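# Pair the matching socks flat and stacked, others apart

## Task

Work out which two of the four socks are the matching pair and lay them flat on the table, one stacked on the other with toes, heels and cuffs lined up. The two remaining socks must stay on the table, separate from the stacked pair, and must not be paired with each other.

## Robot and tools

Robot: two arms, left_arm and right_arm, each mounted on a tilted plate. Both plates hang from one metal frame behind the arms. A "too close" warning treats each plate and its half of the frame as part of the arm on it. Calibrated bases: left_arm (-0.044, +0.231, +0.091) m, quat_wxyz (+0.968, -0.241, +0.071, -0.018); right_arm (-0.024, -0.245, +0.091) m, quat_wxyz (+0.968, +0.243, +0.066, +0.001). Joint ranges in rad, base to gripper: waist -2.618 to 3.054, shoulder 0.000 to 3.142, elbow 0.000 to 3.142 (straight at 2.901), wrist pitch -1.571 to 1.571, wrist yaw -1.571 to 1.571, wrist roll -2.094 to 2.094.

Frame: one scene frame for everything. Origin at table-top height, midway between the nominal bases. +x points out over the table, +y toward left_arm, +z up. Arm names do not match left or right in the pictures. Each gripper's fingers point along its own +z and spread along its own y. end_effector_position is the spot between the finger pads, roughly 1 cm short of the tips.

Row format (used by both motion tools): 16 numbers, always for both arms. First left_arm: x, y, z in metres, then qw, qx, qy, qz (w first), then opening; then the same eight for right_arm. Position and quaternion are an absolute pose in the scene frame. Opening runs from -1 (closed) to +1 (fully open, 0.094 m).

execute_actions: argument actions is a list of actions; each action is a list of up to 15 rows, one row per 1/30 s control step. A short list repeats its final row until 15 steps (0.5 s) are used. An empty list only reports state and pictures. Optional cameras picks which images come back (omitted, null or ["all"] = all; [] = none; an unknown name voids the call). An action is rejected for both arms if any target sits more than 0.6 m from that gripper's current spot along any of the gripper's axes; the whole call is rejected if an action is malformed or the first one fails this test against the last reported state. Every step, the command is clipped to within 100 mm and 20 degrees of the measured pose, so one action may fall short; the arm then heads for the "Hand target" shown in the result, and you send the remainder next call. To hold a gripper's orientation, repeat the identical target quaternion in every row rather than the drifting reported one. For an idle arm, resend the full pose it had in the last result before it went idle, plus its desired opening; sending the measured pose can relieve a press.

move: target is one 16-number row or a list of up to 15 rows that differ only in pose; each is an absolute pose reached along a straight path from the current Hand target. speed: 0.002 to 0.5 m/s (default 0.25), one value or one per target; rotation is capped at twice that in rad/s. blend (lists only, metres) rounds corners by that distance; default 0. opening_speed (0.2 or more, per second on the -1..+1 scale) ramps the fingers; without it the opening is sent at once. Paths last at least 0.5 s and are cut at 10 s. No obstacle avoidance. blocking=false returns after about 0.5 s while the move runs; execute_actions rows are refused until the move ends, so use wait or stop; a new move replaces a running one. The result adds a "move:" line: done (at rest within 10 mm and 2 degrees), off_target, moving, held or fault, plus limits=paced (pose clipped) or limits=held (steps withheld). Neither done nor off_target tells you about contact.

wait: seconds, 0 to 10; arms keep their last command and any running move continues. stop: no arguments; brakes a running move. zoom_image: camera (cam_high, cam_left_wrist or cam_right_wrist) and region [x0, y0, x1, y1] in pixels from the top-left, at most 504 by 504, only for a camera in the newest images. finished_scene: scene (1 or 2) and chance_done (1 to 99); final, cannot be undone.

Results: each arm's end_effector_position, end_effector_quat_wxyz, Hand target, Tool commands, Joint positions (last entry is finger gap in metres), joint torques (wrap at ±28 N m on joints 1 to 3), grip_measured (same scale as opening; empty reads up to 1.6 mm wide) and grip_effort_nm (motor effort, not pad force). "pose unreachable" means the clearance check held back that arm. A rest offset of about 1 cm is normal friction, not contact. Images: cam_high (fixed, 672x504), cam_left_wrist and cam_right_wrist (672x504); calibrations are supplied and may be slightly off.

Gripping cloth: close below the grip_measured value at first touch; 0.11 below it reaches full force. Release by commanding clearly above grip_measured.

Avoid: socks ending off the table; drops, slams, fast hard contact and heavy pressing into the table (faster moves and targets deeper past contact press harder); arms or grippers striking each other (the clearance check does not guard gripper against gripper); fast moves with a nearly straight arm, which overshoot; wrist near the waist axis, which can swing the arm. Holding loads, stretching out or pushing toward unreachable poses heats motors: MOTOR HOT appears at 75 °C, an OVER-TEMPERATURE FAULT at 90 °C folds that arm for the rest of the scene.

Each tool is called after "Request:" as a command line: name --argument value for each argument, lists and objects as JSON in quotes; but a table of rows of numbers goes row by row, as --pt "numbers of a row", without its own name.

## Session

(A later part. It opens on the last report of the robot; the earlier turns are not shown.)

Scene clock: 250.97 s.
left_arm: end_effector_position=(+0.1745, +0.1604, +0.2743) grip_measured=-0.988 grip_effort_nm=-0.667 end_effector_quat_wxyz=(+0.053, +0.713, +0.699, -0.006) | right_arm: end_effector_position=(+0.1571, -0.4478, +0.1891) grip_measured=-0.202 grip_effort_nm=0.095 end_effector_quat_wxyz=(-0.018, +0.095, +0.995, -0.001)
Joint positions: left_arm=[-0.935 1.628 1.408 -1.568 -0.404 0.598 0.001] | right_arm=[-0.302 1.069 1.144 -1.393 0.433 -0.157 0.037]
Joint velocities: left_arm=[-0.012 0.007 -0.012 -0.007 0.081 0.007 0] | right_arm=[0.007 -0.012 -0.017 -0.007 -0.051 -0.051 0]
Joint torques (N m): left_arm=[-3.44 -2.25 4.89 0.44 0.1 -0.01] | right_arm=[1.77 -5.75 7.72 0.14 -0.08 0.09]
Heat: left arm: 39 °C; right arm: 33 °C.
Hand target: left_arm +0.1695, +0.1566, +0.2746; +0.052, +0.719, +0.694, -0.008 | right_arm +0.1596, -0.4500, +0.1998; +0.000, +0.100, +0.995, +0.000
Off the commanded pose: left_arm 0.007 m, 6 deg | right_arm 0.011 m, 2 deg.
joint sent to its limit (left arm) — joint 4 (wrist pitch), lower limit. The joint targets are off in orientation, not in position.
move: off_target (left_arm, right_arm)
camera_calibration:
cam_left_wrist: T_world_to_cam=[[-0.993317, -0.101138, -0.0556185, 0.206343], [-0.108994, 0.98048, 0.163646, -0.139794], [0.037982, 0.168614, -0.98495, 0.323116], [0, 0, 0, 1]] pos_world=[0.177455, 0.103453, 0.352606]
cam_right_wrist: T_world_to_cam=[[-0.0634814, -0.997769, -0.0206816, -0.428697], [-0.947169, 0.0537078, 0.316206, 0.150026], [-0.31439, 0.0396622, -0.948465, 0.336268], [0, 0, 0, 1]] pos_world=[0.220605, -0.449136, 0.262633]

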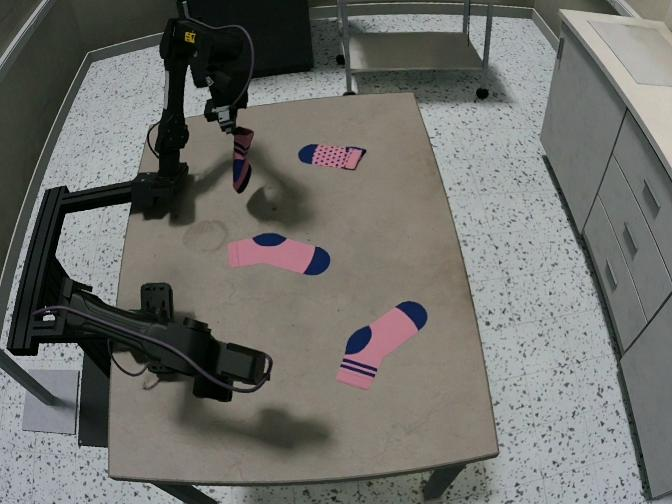

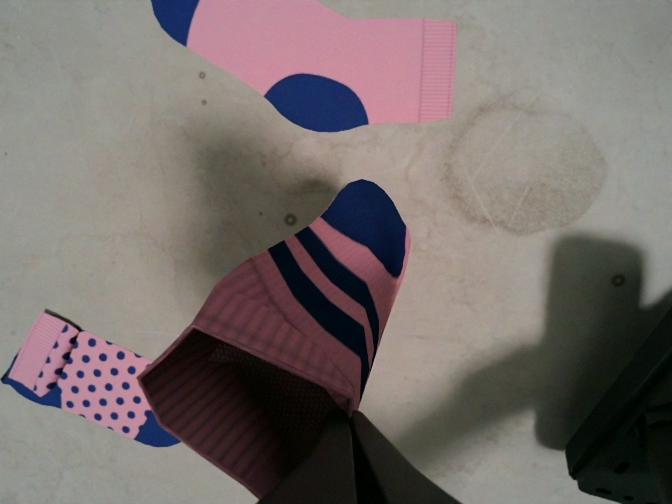

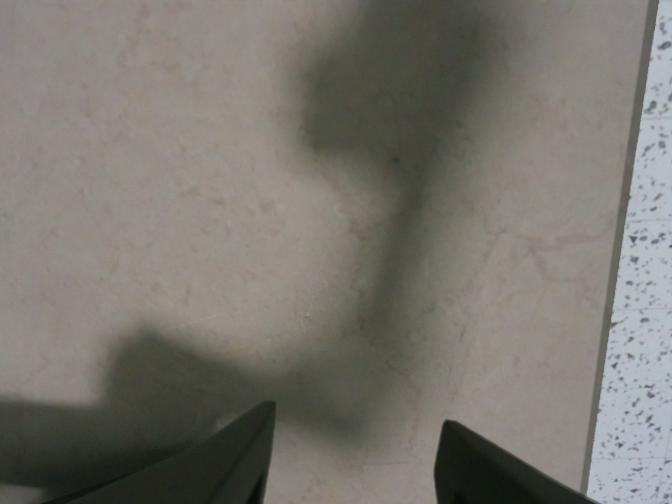

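Request:
move --pt "0.163 0.15 0.23 0 0.754 0.656 0 -1 0.16 -0.45 0.2 0 0.1 0.995 0 -0.2" --pt "0.24 0.135 0.205 0 0.754 0.656 0 -1 0.16 -0.45 0.2 0 0.1 0.995 0 -0.2" --pt "0.33 0.118 0.145 0 0.754 0.656 0 -1 0.16 -0.45 0.2 0 0.1 0.995 0 -0.2" --pt "0.39 0.105 0.07 0 0.754 0.656 0 -1 0.16 -0.45 0.2 0 0.1 0.995 0 -0.2" --speed 0.12 --blend 0.02

Request:
zoom_image --camera "cam_high" --region '[220, 170, 400, 280]'

Scene clock: 259.63 s.
left_arm: end_effector_position=(+0.3793, +0.1089, +0.0680) grip_measured=-0.988 grip_effort_nm=-0.672 end_effector_quat_wxyz=(-0.007, +0.755, +0.655, -0.011) | right_arm: end_effector_position=(+0.1571, -0.4478, +0.1891) grip_measured=-0.202 grip_effort_nm=0.095 end_effector_quat_wxyz=(-0.018, +0.095, +0.995, -0.001)
Joint positions: left_arm=[-0.414 2.422 1.85 -1.105 -0.488 1.23 0.001] | right_arm=[-0.302 1.069 1.144 -1.393 0.433 -0.157 0.037]
Joint velocities: left_arm=[-0.002 0.027 -0.002 0.037 -0.007 -0.022 0.002] | right_arm=[0.012 0.002 -0.012 0.007 0.066 -0.007 0]
Joint torques (N m): left_arm=[-5.26 -8.23 7.25 0.38 0.01 0.03] | right_arm=[1.78 -5.74 7.73 0.14 -0.09 0.09]
Heat: left arm: 38 °C; right arm: 33 °C.
Hand target: left_arm +0.3867, +0.1029, +0.0686; +0.004, +0.755, +0.656, -0.006 | right_arm +0.1596, -0.4500, +0.1998; +0.000, +0.100, +0.995, +0.000
Off the commanded pose: left_arm 0.012 m, 1 deg | right_arm 0.011 m, 2 deg.
move: off_target (left_arm, right_arm)
camera_calibration:
cam_left_wrist: T_world_to_cam=[[-0.999377, 0.022535, 0.0271805, 0.376225], [0.0285931, 0.968182, 0.248609, -0.0897927], [-0.0207133, 0.249231, -0.968223, 0.133163], [0, 0, 0, 1]] pos_world=[0.381316, 0.0452691, 0.141028]
cam_right_wrist: T_world_to_cam=[[-0.0634814, -0.997769, -0.0206816, -0.428697], [-0.947169, 0.0537078, 0.316206, 0.150026], [-0.31439, 0.0396622, -0.948465, 0.336268], [0, 0, 0, 1]] pos_world=[0.220605, -0.449136, 0.262633]

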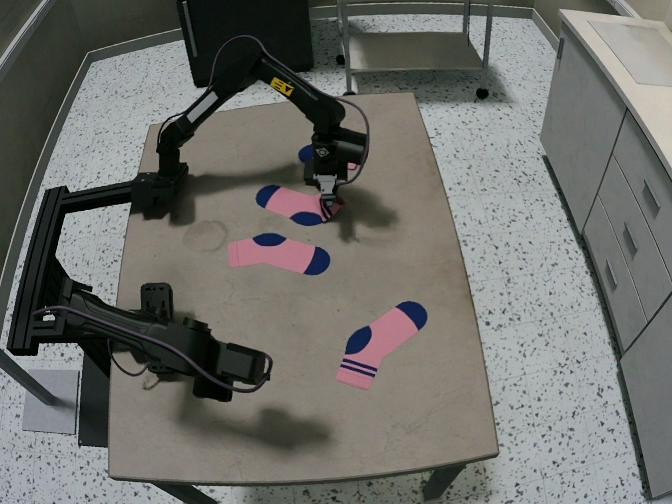

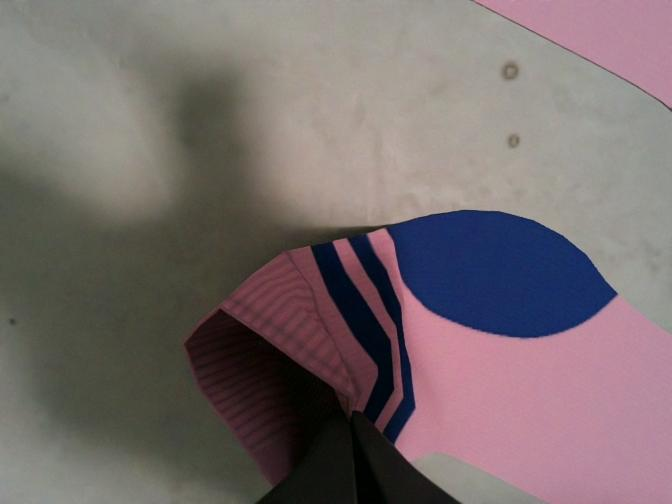

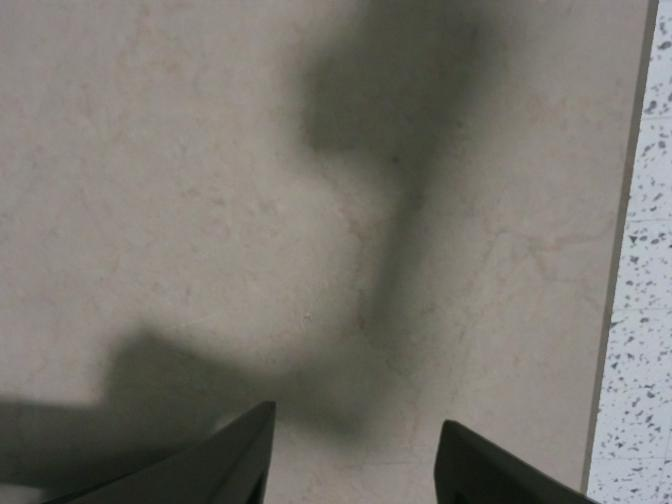

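Scaled by 2.800.

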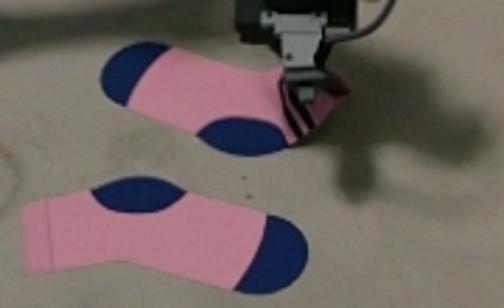

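Request:
move --pt "0.425 0.10 0.045 0 0.754 0.656 0 -1 0.16 -0.45 0.2 0 0.1 0.995 0 -0.2" --pt "0.44 0.10 0.010 0 0.754 0.656 0 -1 0.16 -0.45 0.2 0 0.1 0.995 0 -0.2" --speed 0.1

Request:
move --pt "0.44 0.10 0.010 0 0.754 0.656 0 -0.2 0.16 -0.45 0.2 0 0.1 0.995 0 -0.2" --opening_speed 0.8

Request:
move --pt "0.44 0.105 0.08 0 0.754 0.656 0 -0.2 0.16 -0.45 0.2 0 0.1 0.995 0 -0.2" --pt "0.32 0.26 0.25 0 0.643 0.766 0 -0.2 0.16 -0.45 0.2 0 0.1 0.995 0 -0.2" --speed 0.2

Request:
zoom_image --camera "cam_high" --region '[220, 170, 400, 280]'

Scene clock: 264.87 s.
left_arm: end_effector_position=(+0.4369, +0.1047, +0.0125) grip_measured=-0.988 grip_effort_nm=-0.667 end_effector_quat_wxyz=(-0.002, +0.752, +0.659, -0.003) | right_arm: end_effector_position=(+0.1571, -0.4478, +0.1891) grip_measured=-0.202 grip_effort_nm=0.095 end_effector_quat_wxyz=(-0.018, +0.095, +0.995, -0.001)
Joint positions: left_arm=[-0.324 2.693 2.193 -1.11 -0.505 1.331 0.001] | right_arm=[-0.302 1.069 1.144 -1.393 0.433 -0.157 0.037]
Joint velocities: left_arm=[-0.007 0.017 0.002 -0.022 0.022 -0.037 0.001] | right_arm=[-0.012 -0.007 -0.022 0.051 -0.022 -0.022 -0.001]
Joint torques (N m): left_arm=[-5.93 -9.18 7.12 0.3 -0.02 0.06] | right_arm=[1.77 -5.74 7.73 0.15 -0.08 0.09]
Heat: left arm: 39 °C; right arm: 33 °C.
Hand target: left_arm +0.4395, +0.0990, +0.0095; +0.001, +0.755, +0.656, -0.001 | right_arm +0.1596, -0.4500, +0.1998; +0.000, +0.100, +0.995, +0.000
Off the commanded pose: left_arm 0.006 m, 1 deg | right_arm 0.011 m, 2 deg.
move: off_target (right_arm)
camera_calibration:
cam_left_wrist: T_world_to_cam=[[-0.999873, 0.0131607, 0.00900586, 0.436839], [0.0150059, 0.96761, 0.252004, -0.0676565], [-0.0053976, 0.252107, -0.967684, 0.0747232], [0, 0, 0, 1]] pos_world=[0.438202, 0.0408777, 0.0854241]
cam_right_wrist: T_world_to_cam=[[-0.0634814, -0.997769, -0.0206816, -0.428697], [-0.947169, 0.0537078, 0.316206, 0.150026], [-0.31439, 0.0396622, -0.948465, 0.336268], [0, 0, 0, 1]] pos_world=[0.220605, -0.449136, 0.262633]

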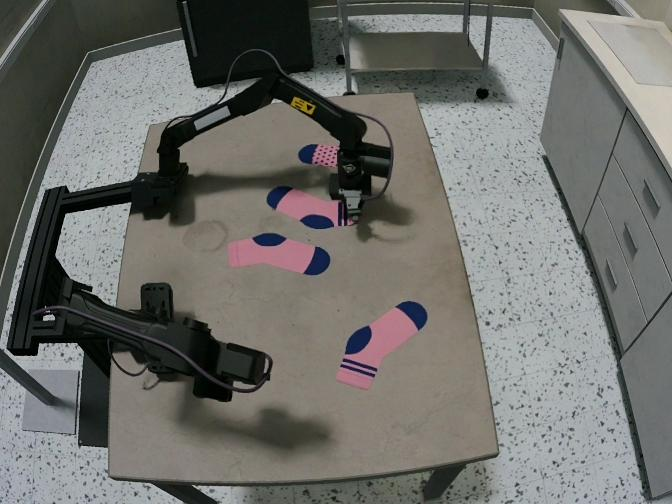

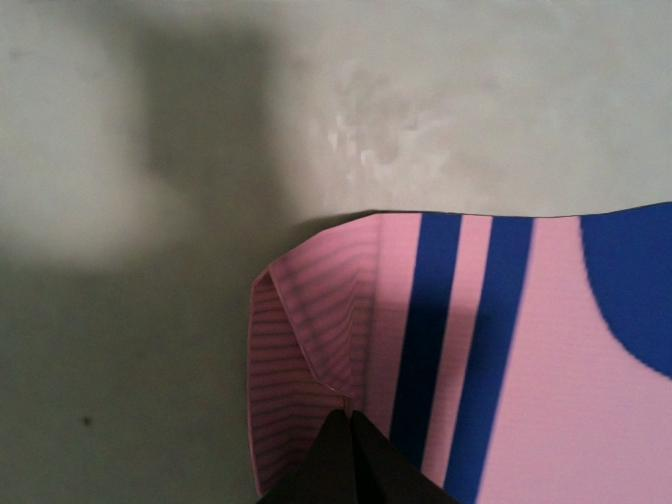

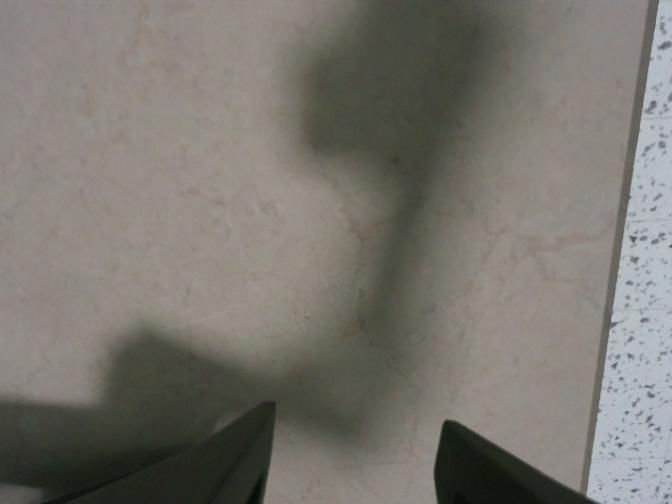

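Scene clock: 266.10 s.
left_arm: end_effector_position=(+0.4370, +0.1049, +0.0125) grip_measured=-0.202 grip_effort_nm=0.115 end_effector_quat_wxyz=(-0.002, +0.753, +0.658, -0.002) | right_arm: end_effector_position=(+0.1571, -0.4478, +0.1891) grip_measured=-0.202 grip_effort_nm=0.095 end_effector_quat_wxyz=(-0.018, +0.095, +0.995, -0.001)
Joint positions: left_arm=[-0.324 2.693 2.193 -1.11 -0.506 1.332 0.037] | right_arm=[-0.302 1.069 1.144 -1.393 0.433 -0.157 0.037]
Joint velocities: left_arm=[-0.002 -0.017 -0.007 0.022 -0.007 -0.037 -0.001] | right_arm=[0.002 0.007 0.002 -0.095 0.007 0.022 0.001]
Joint torques (N m): left_arm=[-5.68 -9.28 7.5 0.25 0.03 0.07] | right_arm=[1.77 -5.74 7.73 0.15 -0.09 0.09]
Heat: left arm: 39 °C; right arm: 33 °C.
Hand target: left_arm +0.4398, +0.1001, +0.0100; +0.000, +0.754, +0.656, +0.000 | right_arm +0.1596, -0.4500, +0.1998; +0.000, +0.100, +0.995, +0.000
Off the commanded pose: left_arm 0.006 m, 0 deg | right_arm 0.011 m, 2 deg.
move: off_target (right_arm)
camera_calibration:
cam_left_wrist: T_world_to_cam=[[-0.999866, 0.0139213, 0.00860376, 0.436833], [0.0156457, 0.96733, 0.253037, -0.0681045], [-0.00480007, 0.253137, -0.967418, 0.0743028], [0, 0, 0, 1]] pos_world=[0.438197, 0.0409894, 0.0853565]
cam_right_wrist: T_world_to_cam=[[-0.0634814, -0.997769, -0.0206816, -0.428697], [-0.947169, 0.0537078, 0.316206, 0.150026], [-0.31439, 0.0396622, -0.948465, 0.336268], [0, 0, 0, 1]] pos_world=[0.220605, -0.449136, 0.262633]

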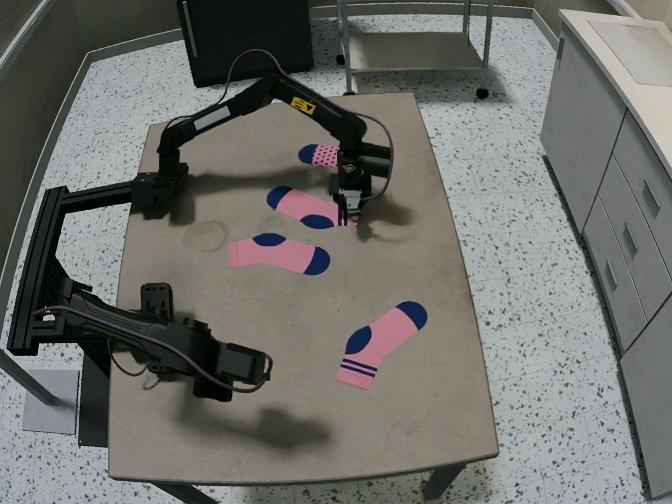

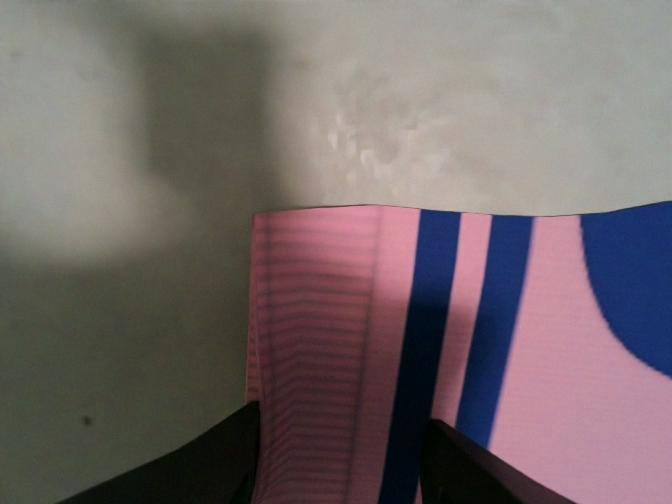

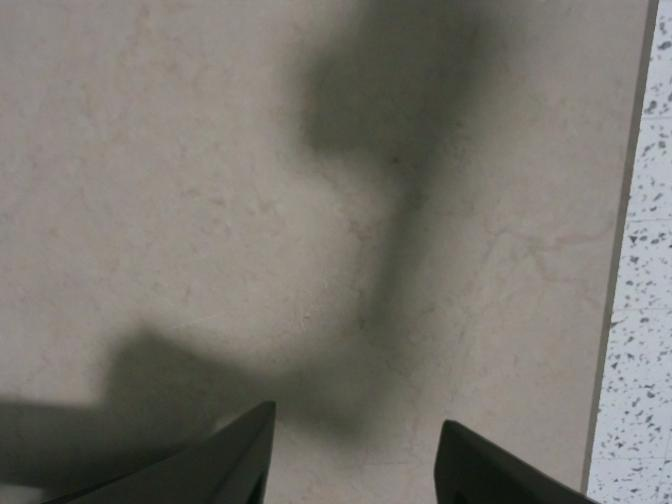

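Scene clock: 268.47 s.
left_arm: end_effector_position=(+0.3300, +0.2632, +0.2430) grip_measured=-0.202 grip_effort_nm=0.100 end_effector_quat_wxyz=(+0.024, +0.637, +0.771, +0.009) | right_arm: end_effector_position=(+0.1571, -0.4478, +0.1891) grip_measured=-0.202 grip_effort_nm=0.095 end_effector_quat_wxyz=(-0.018, +0.095, +0.995, -0.001)
Joint positions: left_arm=[-0.375 1.858 1.841 -1.556 -0.51 0.982 0.037] | right_arm=[-0.302 1.069 1.144 -1.393 0.433 -0.157 0.037]
Joint velocities: left_arm=[-0.017 0.002 0.017 0.007 0.081 0.022 -0.001] | right_arm=[0.002 0.007 0.007 -0.037 0.007 -0.037 0]
Joint torques (N m): left_arm=[-5.19 -7.15 4.34 0.23 -0.02 -0.12] | right_arm=[1.76 -5.74 7.73 0.15 -0.08 0.09]
Heat: left arm: 39 °C; right arm: 33 °C.
Hand target: left_arm +0.3248, +0.2600, +0.2505; +0.028, +0.643, +0.765, +0.011 | right_arm +0.1596, -0.4500, +0.1998; +0.000, +0.100, +0.995, +0.000
Off the commanded pose: left_arm 0.013 m, 3 deg | right_arm 0.011 m, 2 deg.
joint sent to its limit (left arm) — joint 4 (wrist pitch), lower limit. The joint targets are off in position and orientation.
move: off_target (left_arm, right_arm)
camera_calibration:
cam_left_wrist: T_world_to_cam=[[-0.951643, -0.304772, -0.0385882, 0.405139], [-0.305502, 0.925663, 0.223197, -0.153671], [-0.0323044, 0.224192, -0.974009, 0.275014], [0, 0, 0, 1]] pos_world=[0.347485, 0.204066, 0.317799]
cam_right_wrist: T_world_to_cam=[[-0.0634814, -0.997769, -0.0206816, -0.428697], [-0.947169, 0.0537078, 0.316206, 0.150026], [-0.31439, 0.0396622, -0.948465, 0.336268], [0, 0, 0, 1]] pos_world=[0.220605, -0.449136, 0.262633]

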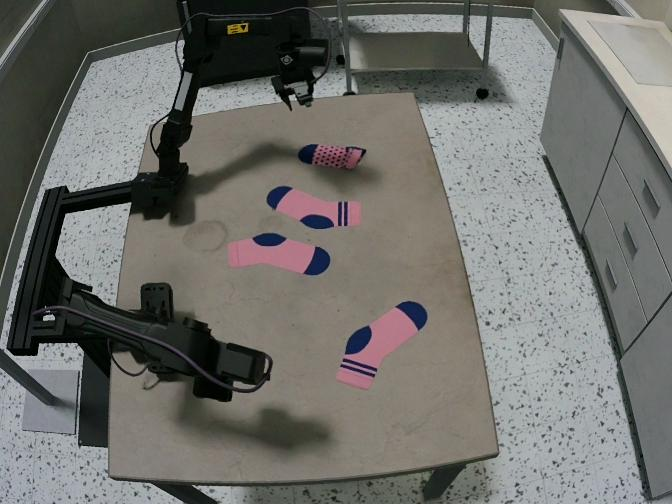

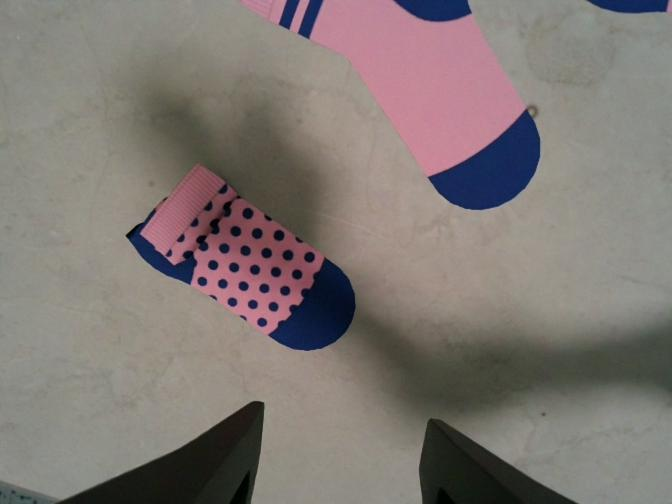

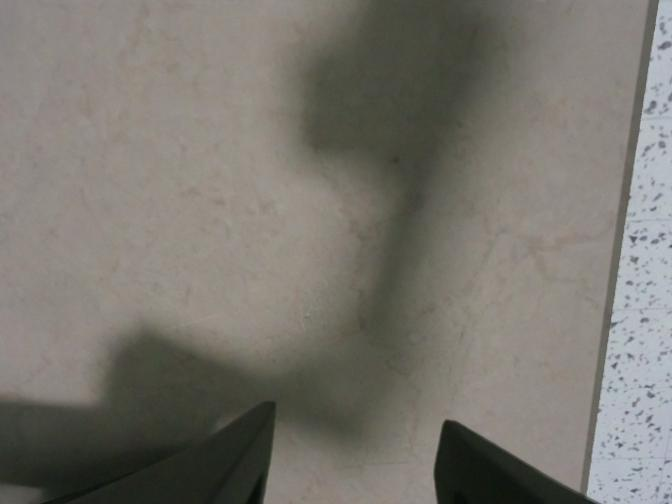

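Scaled by 2.800.

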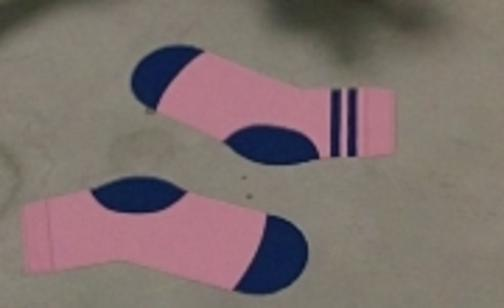

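Request:
move --pt "0.22 0.42 0.25 0 0.6 0.8 0 -0.2 0.16 -0.45 0.2 0 0.1 0.995 0 -0.2" --pt "0.18 0.42 0.25 0 0.6 0.8 0 -0.2 0.25 -0.3 0.33 0 0.1 0.995 0 -0.2" --blend 0.02

Scene clock: 287.83 s.
left_arm: end_effector_position=(+0.1884, +0.4214, +0.2477) grip_measured=-0.202 grip_effort_nm=0.105 end_effector_quat_wxyz=(+0.026, +0.600, +0.799, +0.018) | right_arm: end_effector_position=(+0.2500, -0.2939, +0.3224) grip_measured=-0.202 grip_effort_nm=0.095 end_effector_quat_wxyz=(+0.141, +0.099, +0.978, +0.115)
Joint positions: left_arm=[0.065 1.194 1.435 -1.563 -0.47 1.393 0.037] | right_arm=[0.622 1.344 1.545 -1.552 0.472 0.683 0.037]
Joint velocities: left_arm=[-0.007 0.012 0.002 -0.095 -0.007 -0.081 0] | right_arm=[0.007 -0.022 0.002 -0.037 -0.081 0.095 0]
Joint torques (N m): left_arm=[-0.77 -4.71 4.52 0.34 0.13 0.04] | right_arm=[2.67 -1.74 7.27 0.9 0.09 0.09]
Heat: left arm: 39 °C; right arm: 33 °C.
Hand target: left_arm +0.1836, +0.4208, +0.2499; +0.032, +0.599, +0.800, +0.015 | right_arm +0.2510, -0.2974, +0.3302; +0.150, +0.103, +0.976, +0.117
Off the commanded pose: left_arm 0.009 m, 4 deg | right_arm 0.010 m, 21 deg.
joint sent to its limit (left arm) — joint 4 (wrist pitch), lower limit. The joint targets are off in position and orientation.
joint sent to its limit (right arm) — joint 4 (wrist pitch), lower limit. The joint targets are off in orientation, not in position.
move: off_target (left_arm, right_arm); limits=paced
camera_calibration:
cam_left_wrist: T_world_to_cam=[[-0.918875, -0.390792, -0.0543227, 0.352738], [-0.39254, 0.891609, 0.22571, -0.314299], [-0.0397711, 0.228723, -0.972679, 0.238696], [0, 0, 0, 1]] pos_world=[0.210241, 0.363484, 0.322276]
cam_right_wrist: T_world_to_cam=[[-0.0349616, -0.97066, -0.237901, -0.195608], [-0.999217, 0.0383669, -0.00969721, 0.30113], [0.0185402, 0.237376, -0.971241, 0.468047], [0, 0, 0, 1]] pos_world=[0.285378, -0.312525, 0.410971]

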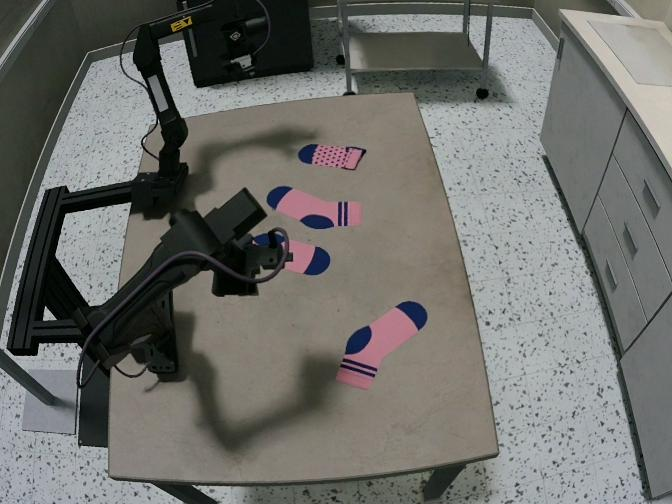

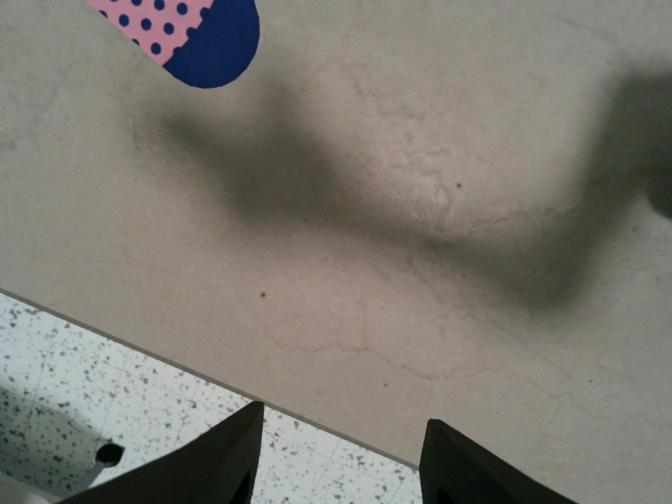

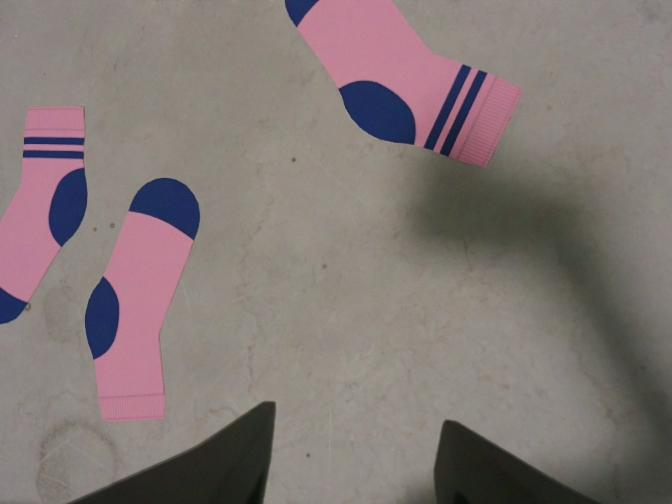

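Request:
move --target '[0.18,0.42,0.25,0,0.6,0.8,0,-0.2,0.406,-0.377,0.12,0,0.199,0.98,0,-0.2]'

Request:
zoom_image --camera "cam_right_wrist" --region '[200, 250, 500, 500]'

Scene clock: 297.17 s.
left_arm: end_effector_position=(+0.1849, +0.4201, +0.2458) grip_measured=-0.202 grip_effort_nm=0.105 end_effector_quat_wxyz=(+0.024, +0.602, +0.798, +0.016) | right_arm: end_effector_position=(+0.3997, -0.3773, +0.1173) grip_measured=-0.202 grip_effort_nm=0.090 end_effector_quat_wxyz=(-0.007, +0.199, +0.980, -0.006)
Joint positions: left_arm=[0.065 1.184 1.419 -1.563 -0.47 1.394 0.037] | right_arm=[-0.019 2.003 1.786 -1.215 0.495 0.354 0.037]
Joint velocities: left_arm=[0.022 -0.007 -0.002 0.007 -0.037 -0.037 0.001] | right_arm=[0.007 0.007 -0.002 -0.037 -0.081 0.066 0]
Joint torques (N m): left_arm=[-1.14 -4.82 4.45 0.32 -0.02 -0.04] | right_arm=[5.19 -10.09 7.39 0.34 0.1 -0.07]
Heat: left arm: 38 °C; right arm: 34 °C.
Hand target: left_arm +0.1803, +0.4203, +0.2491; +0.029, +0.600, +0.799, +0.019 | right_arm +0.4067, -0.3778, +0.1192; +0.001, +0.197, +0.980, -0.008
Off the commanded pose: left_arm 0.006 m, 3 deg | right_arm 0.007 m, 1 deg.
joint sent to its limit (left arm) — joint 4 (wrist pitch), lower limit. The joint targets are off in orientation, not in position.
move: off_target (left_arm)
camera_calibration:
cam_left_wrist: T_world_to_cam=[[-0.920397, -0.387877, -0.0492102, 0.346715], [-0.388469, 0.892939, 0.22749, -0.315912], [-0.0442963, 0.228497, -0.972536, 0.237911], [0, 0, 0, 1]] pos_world=[0.206932, 0.362211, 0.320305]
cam_right_wrist: T_world_to_cam=[[-0.271495, -0.962399, -0.00884227, -0.249285], [-0.920653, 0.257018, 0.293836, 0.467486], [-0.280515, 0.0879156, -0.955815, 0.34717], [0, 0, 0, 1]] pos_world=[0.460099, -0.390586, 0.192261]

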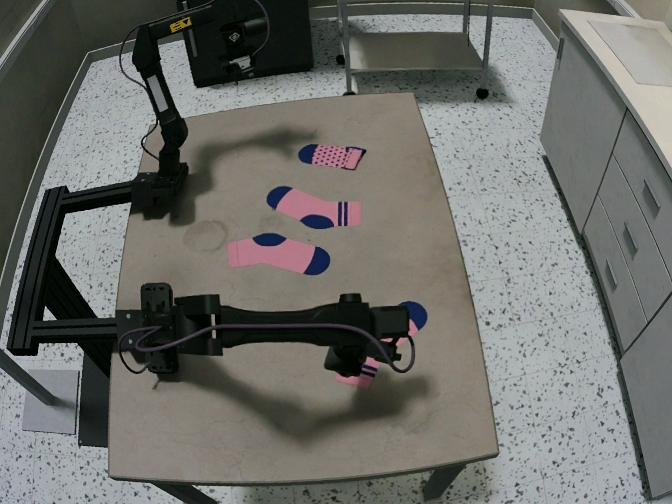

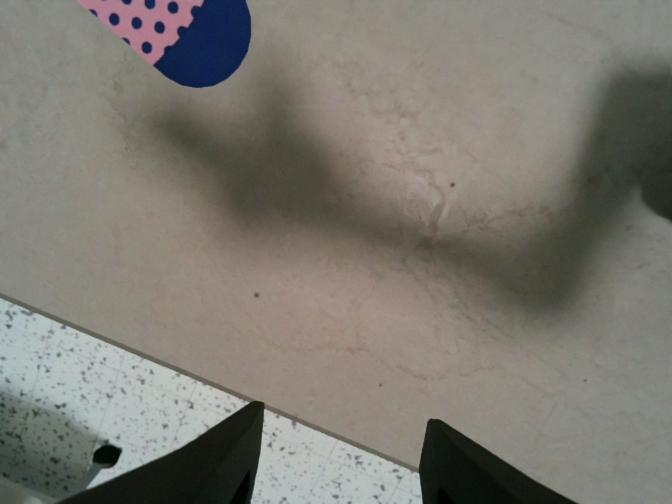

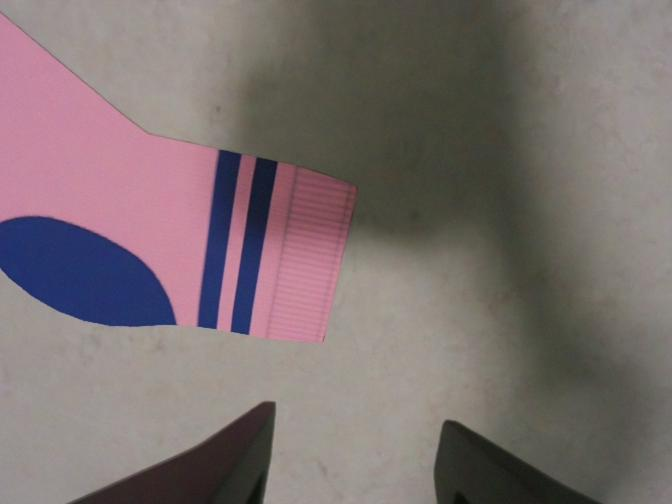

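Scaled by 1.680.

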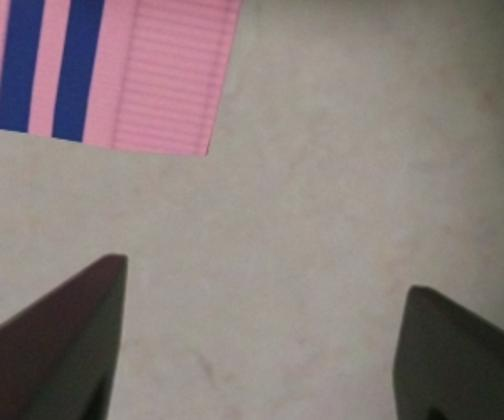

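Request:
move --target '[0.18,0.42,0.25,0,0.6,0.8,0,-0.2,0.403,-0.375,0.045,0,0.222,0.975,0,-0.2]' --speed 0.12 --cameras '["cam_right_wrist"]'

Scene clock: 302.93 s.
left_arm: end_effector_position=(+0.1849, +0.4201, +0.2458) grip_measured=-0.202 grip_effort_nm=0.105 end_effector_quat_wxyz=(+0.024, +0.602, +0.798, +0.016) | right_arm: end_effector_position=(+0.4050, -0.3825, +0.0549) grip_measured=-0.202 grip_effort_nm=0.095 end_effector_quat_wxyz=(+0.007, +0.230, +0.973, -0.004)
Joint positions: left_arm=[0.065 1.184 1.419 -1.563 -0.47 1.394 0.037] | right_arm=[-0.102 2.04 1.629 -0.947 0.481 0.31 0.037]
Joint velocities: left_arm=[-0.002 -0.017 -0.007 -0.022 -0.007 -0.022 -0.001] | right_arm=[0.017 -0.007 -0.017 0.037 -0.022 -0.037 -0.001]
Joint torques (N m): left_arm=[-1.32 -4.92 4.46 0.28 0.02 -0.04] | right_arm=[4.89 -10.07 4.16 0.57 -0.07 -0.08]
Heat: left arm: 38 °C; right arm: 34 °C.
Hand target: left_arm +0.1804, +0.4203, +0.2491; +0.029, +0.600, +0.799, +0.019 | right_arm +0.4034, -0.3754, +0.0451; -0.001, +0.222, +0.975, -0.001
Off the commanded pose: left_arm 0.006 m, 3 deg | right_arm 0.013 m, 1 deg.
joint sent to its limit (left arm) — joint 4 (wrist pitch), lower limit. The joint targets are off in orientation, not in position.
move: off_target (left_arm, right_arm)
camera_calibration:
cam_right_wrist: T_world_to_cam=[[-0.330491, -0.9437, -0.014324, -0.222061], [-0.910424, 0.314764, 0.268424, 0.51136], [-0.248803, 0.101753, -0.963194, 0.282342], [0, 0, 0, 1]] pos_world=[0.462413, -0.399246, 0.131508]
Images, in order (width x height): cam_right_wrist 672x504.

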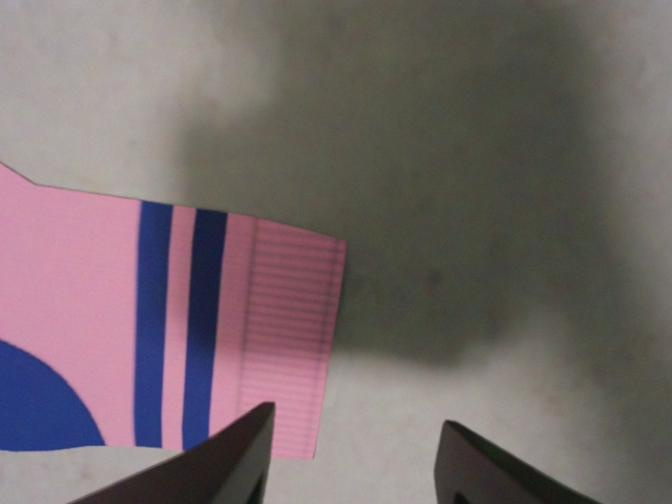

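Request:
move --target '[0.18,0.42,0.25,0,0.6,0.8,0,-0.2,0.394,-0.366,0.02,0,0.222,0.975,0,-0.2]' --speed 0.08 --cameras '["cam_right_wrist"]'

Scene clock: 307.57 s.
left_arm: end_effector_position=(+0.1849, +0.4201, +0.2458) grip_measured=-0.202 grip_effort_nm=0.105 end_effector_quat_wxyz=(+0.024, +0.602, +0.798, +0.016) | right_arm: end_effector_position=(+0.3982, -0.3735, +0.0322) grip_measured=-0.202 grip_effort_nm=0.095 end_effector_quat_wxyz=(+0.011, +0.230, +0.973, -0.003)
Joint positions: left_arm=[0.065 1.184 1.419 -1.563 -0.47 1.393 0.037] | right_arm=[-0.111 2.04 1.526 -0.83 0.477 0.297 0.037]
Joint velocities: left_arm=[-0.002 -0.017 -0.002 0.022 -0.081 -0.022 0] | right_arm=[-0.022 -0.022 -0.002 -0.051 0.022 0.007 -0.001]
Joint torques (N m): left_arm=[-1.35 -4.71 4.59 0.27 0 -0.1] | right_arm=[4.62 -9.46 3.84 0.62 -0.08 -0.07]
Heat: left arm: 38 °C; right arm: 34 °C.
Hand target: left_arm +0.1804, +0.4203, +0.2491; +0.029, +0.600, +0.800, +0.019 | right_arm +0.3941, -0.3661, +0.0200; +0.000, +0.222, +0.975, +0.000
Off the commanded pose: left_arm 0.006 m, 3 deg | right_arm 0.015 m, 2 deg.
joint sent to its limit (left arm) — joint 4 (wrist pitch), lower limit. The joint targets are off in orientation, not in position.
move: off_target (left_arm, right_arm)
camera_calibration:
cam_right_wrist: T_world_to_cam=[[-0.331282, -0.943367, -0.0176174, -0.215696], [-0.912391, 0.315535, 0.26073, 0.509711], [-0.240405, 0.102449, -0.965251, 0.254807], [0, 0, 0, 1]] pos_world=[0.454856, -0.390416, 0.109257]
Images, in order (width x height): cam_right_wrist 672x504.

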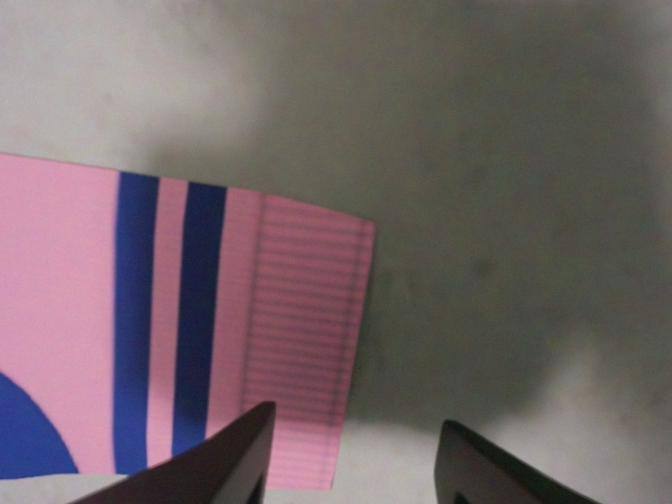

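Request:
move --target '[0.18,0.42,0.25,0,0.6,0.8,0,-0.2,0.397,-0.363,-0.002,0,0.222,0.975,0,-0.2]' --speed 0.06 --cameras '["cam_right_wrist"]'

Request:
move --target '[0.18,0.42,0.25,0,0.6,0.8,0,-0.2,0.397,-0.363,-0.002,0,0.222,0.975,0,-1]' --opening_speed 0.6 --cameras '["cam_right_wrist"]'

Request:
move --target '[0.18,0.42,0.25,0,0.6,0.8,0,-0.2,0.397,-0.363,0.10,0,0.222,0.975,0,-1]' --speed 0.1

Scene clock: 314.73 s.
left_arm: end_effector_position=(+0.1849, +0.4201, +0.2458) grip_measured=-0.202 grip_effort_nm=0.105 end_effector_quat_wxyz=(+0.024, +0.602, +0.798, +0.016) | right_arm: end_effector_position=(+0.4005, -0.3717, +0.0187) grip_measured=-0.202 grip_effort_nm=0.095 end_effector_quat_wxyz=(+0.011, +0.227, +0.974, -0.003)
Joint positions: left_arm=[0.065 1.184 1.419 -1.563 -0.47 1.393 0.037] | right_arm=[-0.122 2.069 1.518 -0.787 0.474 0.278 0.037]
Joint velocities: left_arm=[0.002 -0.007 0.002 -0.037 -0.007 -0.022 0.001] | right_arm=[0.022 -0.012 -0.002 0.022 -0.022 -0.037 0]
Joint torques (N m): left_arm=[-1.24 -4.71 4.45 0.3 -0.01 -0.09] | right_arm=[4.23 -8.25 3.36 0.91 -0.07 -0.1]
Heat: left arm: 38 °C; right arm: 33 °C.
Hand target: left_arm +0.1804, +0.4203, +0.2491; +0.029, +0.600, +0.799, +0.019 | right_arm +0.3963, -0.3630, -0.0013; +0.000, +0.222, +0.975, +0.000
Off the commanded pose: left_arm 0.006 m, 3 deg | right_arm 0.023 m, 1 deg.
joint sent to its limit (left arm) — joint 4 (wrist pitch), lower limit. The joint targets are off in orientation, not in position.
move: off_target (left_arm, right_arm)
camera_calibration:
cam_right_wrist: T_world_to_cam=[[-0.324099, -0.945853, -0.017956, -0.217154], [-0.915053, 0.308616, 0.259682, 0.513317], [-0.240079, 0.100593, -0.965527, 0.241391], [0, 0, 0, 1]] pos_world=[0.457285, -0.388096, 0.0958713]
Images, in order (width x height): cam_right_wrist 672x504.

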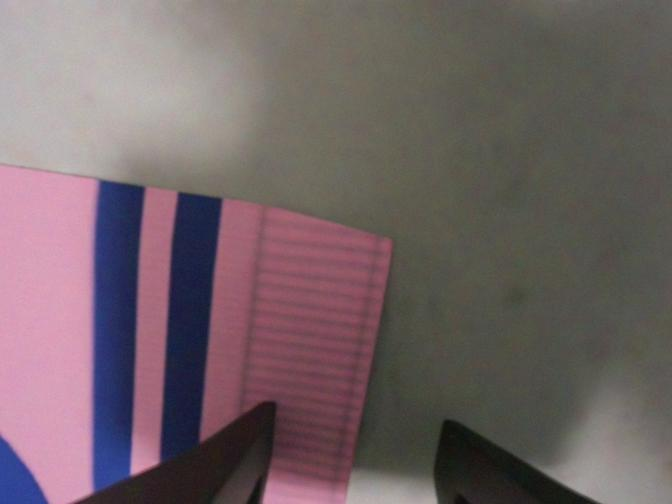

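Scene clock: 316.30 s.
left_arm: end_effector_position=(+0.1849, +0.4201, +0.2458) grip_measured=-0.202 grip_effort_nm=0.100 end_effector_quat_wxyz=(+0.024, +0.602, +0.798, +0.016) | right_arm: end_effector_position=(+0.4064, -0.3684, +0.0185) grip_measured=-0.986 grip_effort_nm=-0.774 end_effector_quat_wxyz=(+0.021, +0.231, +0.973, +0.009)
Joint positions: left_arm=[0.065 1.184 1.419 -1.563 -0.47 1.393 0.037] | right_arm=[-0.122 2.07 1.518 -0.764 0.451 0.277 0.001]
Joint velocities: left_arm=[0.007 -0.007 0.002 0.051 -0.066 0.022 -0.001] | right_arm=[-0.007 0.017 -0.017 -0.066 -0.022 0.037 0]
Joint torques (N m): left_arm=[-1.26 -4.67 4.38 0.3 0.03 -0.06] | right_arm=[4.19 -8.42 3.43 0.68 0.15 -0.07]
Heat: left arm: 38 °C; right arm: 33 °C.
Hand target: left_arm +0.1804, +0.4203, +0.2491; +0.029, +0.600, +0.799, +0.019 | right_arm +0.3965, -0.3630, -0.0013; +0.000, +0.222, +0.975, +0.000
Off the commanded pose: left_arm 0.006 m, 3 deg | right_arm 0.023 m, 3 deg.
joint sent to its limit (left arm) — joint 4 (wrist pitch), lower limit. The joint targets are off in orientation, not in position.
move: off_target (left_arm, right_arm)
camera_calibration:
cam_right_wrist: T_world_to_cam=[[-0.331726, -0.942358, -0.0438197, -0.207304], [-0.918266, 0.311902, 0.243936, 0.52054], [-0.216207, 0.121158, -0.968801, 0.240196], [0, 0, 0, 1]] pos_world=[0.461158, -0.386813, 0.0966397]
Images, in order (width x height): cam_right_wrist 672x504.

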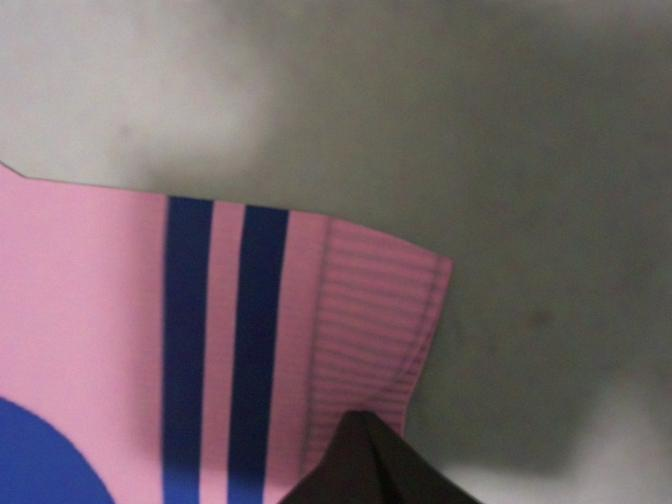

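Scene clock: 318.07 s.
left_arm: end_effector_position=(+0.1849, +0.4201, +0.2458) grip_measured=-0.202 grip_effort_nm=0.105 end_effector_quat_wxyz=(+0.024, +0.602, +0.798, +0.016) | right_arm: end_effector_position=(+0.3894, -0.3587, +0.0814) grip_measured=-0.986 grip_effort_nm=-0.779 end_effector_quat_wxyz=(-0.020, +0.217, +0.976, +0.001)
Joint positions: left_arm=[0.065 1.184 1.419 -1.563 -0.47 1.393 0.037] | right_arm=[-0.028 2.013 1.645 -1.085 0.477 0.392 0.001]
Joint velocities: left_arm=[-0.007 0.007 -0.012 0.037 -0.037 0.007 0] | right_arm=[-0.022 0.022 0.007 -0.007 -0.051 -0.007 0]
Joint torques (N m): left_arm=[-1.35 -4.77 4.48 0.27 0 -0.04] | right_arm=[6.2 -13.76 6.99 0.09 0.1 0.09]
Heat: left arm: 38 °C; right arm: 33 °C.
Hand target: left_arm +0.1804, +0.4203, +0.2491; +0.029, +0.600, +0.799, +0.019 | right_arm +0.3961, -0.3626, +0.0999; +0.001, +0.222, +0.975, +0.001
Off the commanded pose: left_arm 0.006 m, 3 deg | right_arm 0.021 m, 2 deg.
joint sent to its limit (left arm) — joint 4 (wrist pitch), lower limit. The joint targets are off in orientation, not in position.
move: off_target (left_arm, right_arm)
camera_calibration:
cam_left_wrist: T_world_to_cam=[[-0.920249, -0.388228, -0.0492005, 0.346833], [-0.388808, 0.892796, 0.227471, -0.315784], [-0.0443846, 0.228459, -0.972541, 0.237944], [0, 0, 0, 1]] pos_world=[0.206954, 0.362221, 0.320307]
cam_right_wrist: T_world_to_cam=[[-0.306718, -0.951615, -0.0187883, -0.216143], [-0.903813, 0.285008, 0.319205, 0.465122], [-0.298405, 0.114887, -0.947499, 0.324296], [0, 0, 0, 1]] pos_world=[0.45086, -0.375506, 0.15474]

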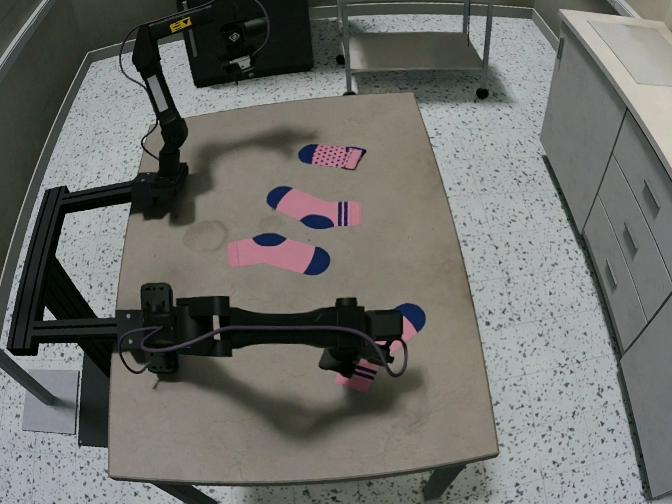

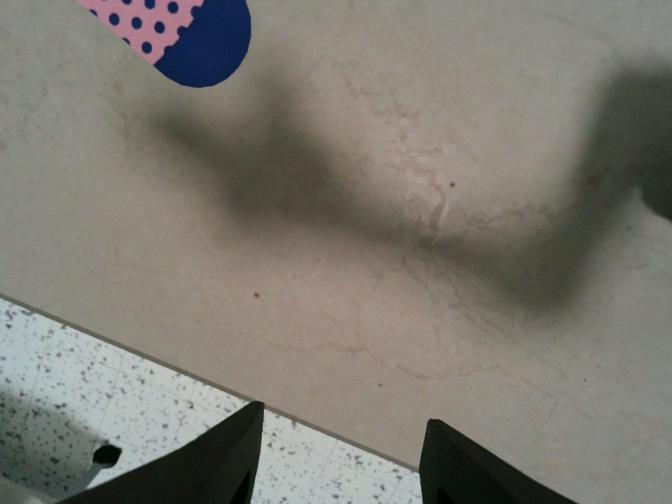

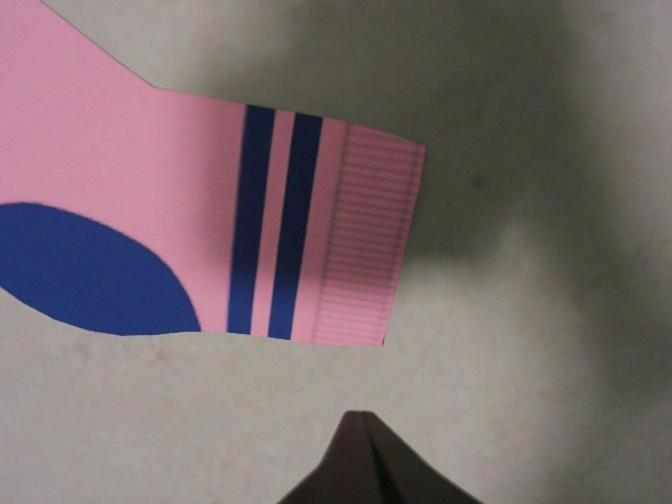

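Request:
move --pt "0.18 0.42 0.25 0 0.6 0.8 0 -0.2 0.394 -0.367 0.10 0 0.23 0.973 0 -0.2" --pt "0.18 0.42 0.25 0 0.6 0.8 0 -0.2 0.394 -0.367 0.015 0 0.23 0.973 0 -0.2" --speed 0.08 --cameras '["cam_right_wrist"]'

Scene clock: 325.20 s.
left_arm: end_effector_position=(+0.1849, +0.4201, +0.2458) grip_measured=-0.202 grip_effort_nm=0.110 end_effector_quat_wxyz=(+0.024, +0.602, +0.798, +0.016) | right_arm: end_effector_position=(+0.3972, -0.3745, +0.0255) grip_measured=-0.202 grip_effort_nm=0.090 end_effector_quat_wxyz=(+0.008, +0.238, +0.971, -0.004)
Joint positions: left_arm=[0.065 1.184 1.419 -1.563 -0.47 1.393 0.037] | right_arm=[-0.121 2.052 1.522 -0.817 0.476 0.306 0.037]
Joint velocities: left_arm=[-0.002 -0.002 0.002 -0.037 -0.081 -0.037 -0.002] | right_arm=[0.007 -0.012 -0.012 0.066 -0.051 -0.051 -0.001]
Joint torques (N m): left_arm=[-1.24 -4.51 4.46 0.3 -0.01 -0.07] | right_arm=[4.75 -9.83 3.89 0.63 -0.08 -0.05]
Heat: left arm: 37 °C; right arm: 34 °C.
Hand target: left_arm +0.1804, +0.4203, +0.2491; +0.029, +0.600, +0.799, +0.019 | right_arm +0.3942, -0.3675, +0.0152; -0.001, +0.230, +0.973, -0.001
Off the commanded pose: left_arm 0.006 m, 3 deg | right_arm 0.013 m, 1 deg.
joint sent to its limit (left arm) — joint 4 (wrist pitch), lower limit. The joint targets are off in orientation, not in position.
move: off_target (left_arm, right_arm)
camera_calibration:
cam_right_wrist: T_world_to_cam=[[-0.346331, -0.937985, -0.0154226, -0.209082], [-0.905523, 0.329959, 0.266748, 0.513454], [-0.245117, 0.106349, -0.963643, 0.251474], [0, 0, 0, 1]] pos_world=[0.454174, -0.392279, 0.102144]
Images, in order (width x height): cam_right_wrist 672x504.

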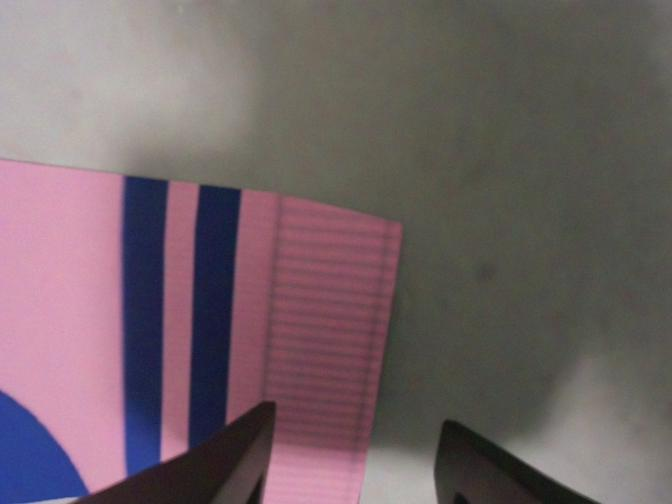

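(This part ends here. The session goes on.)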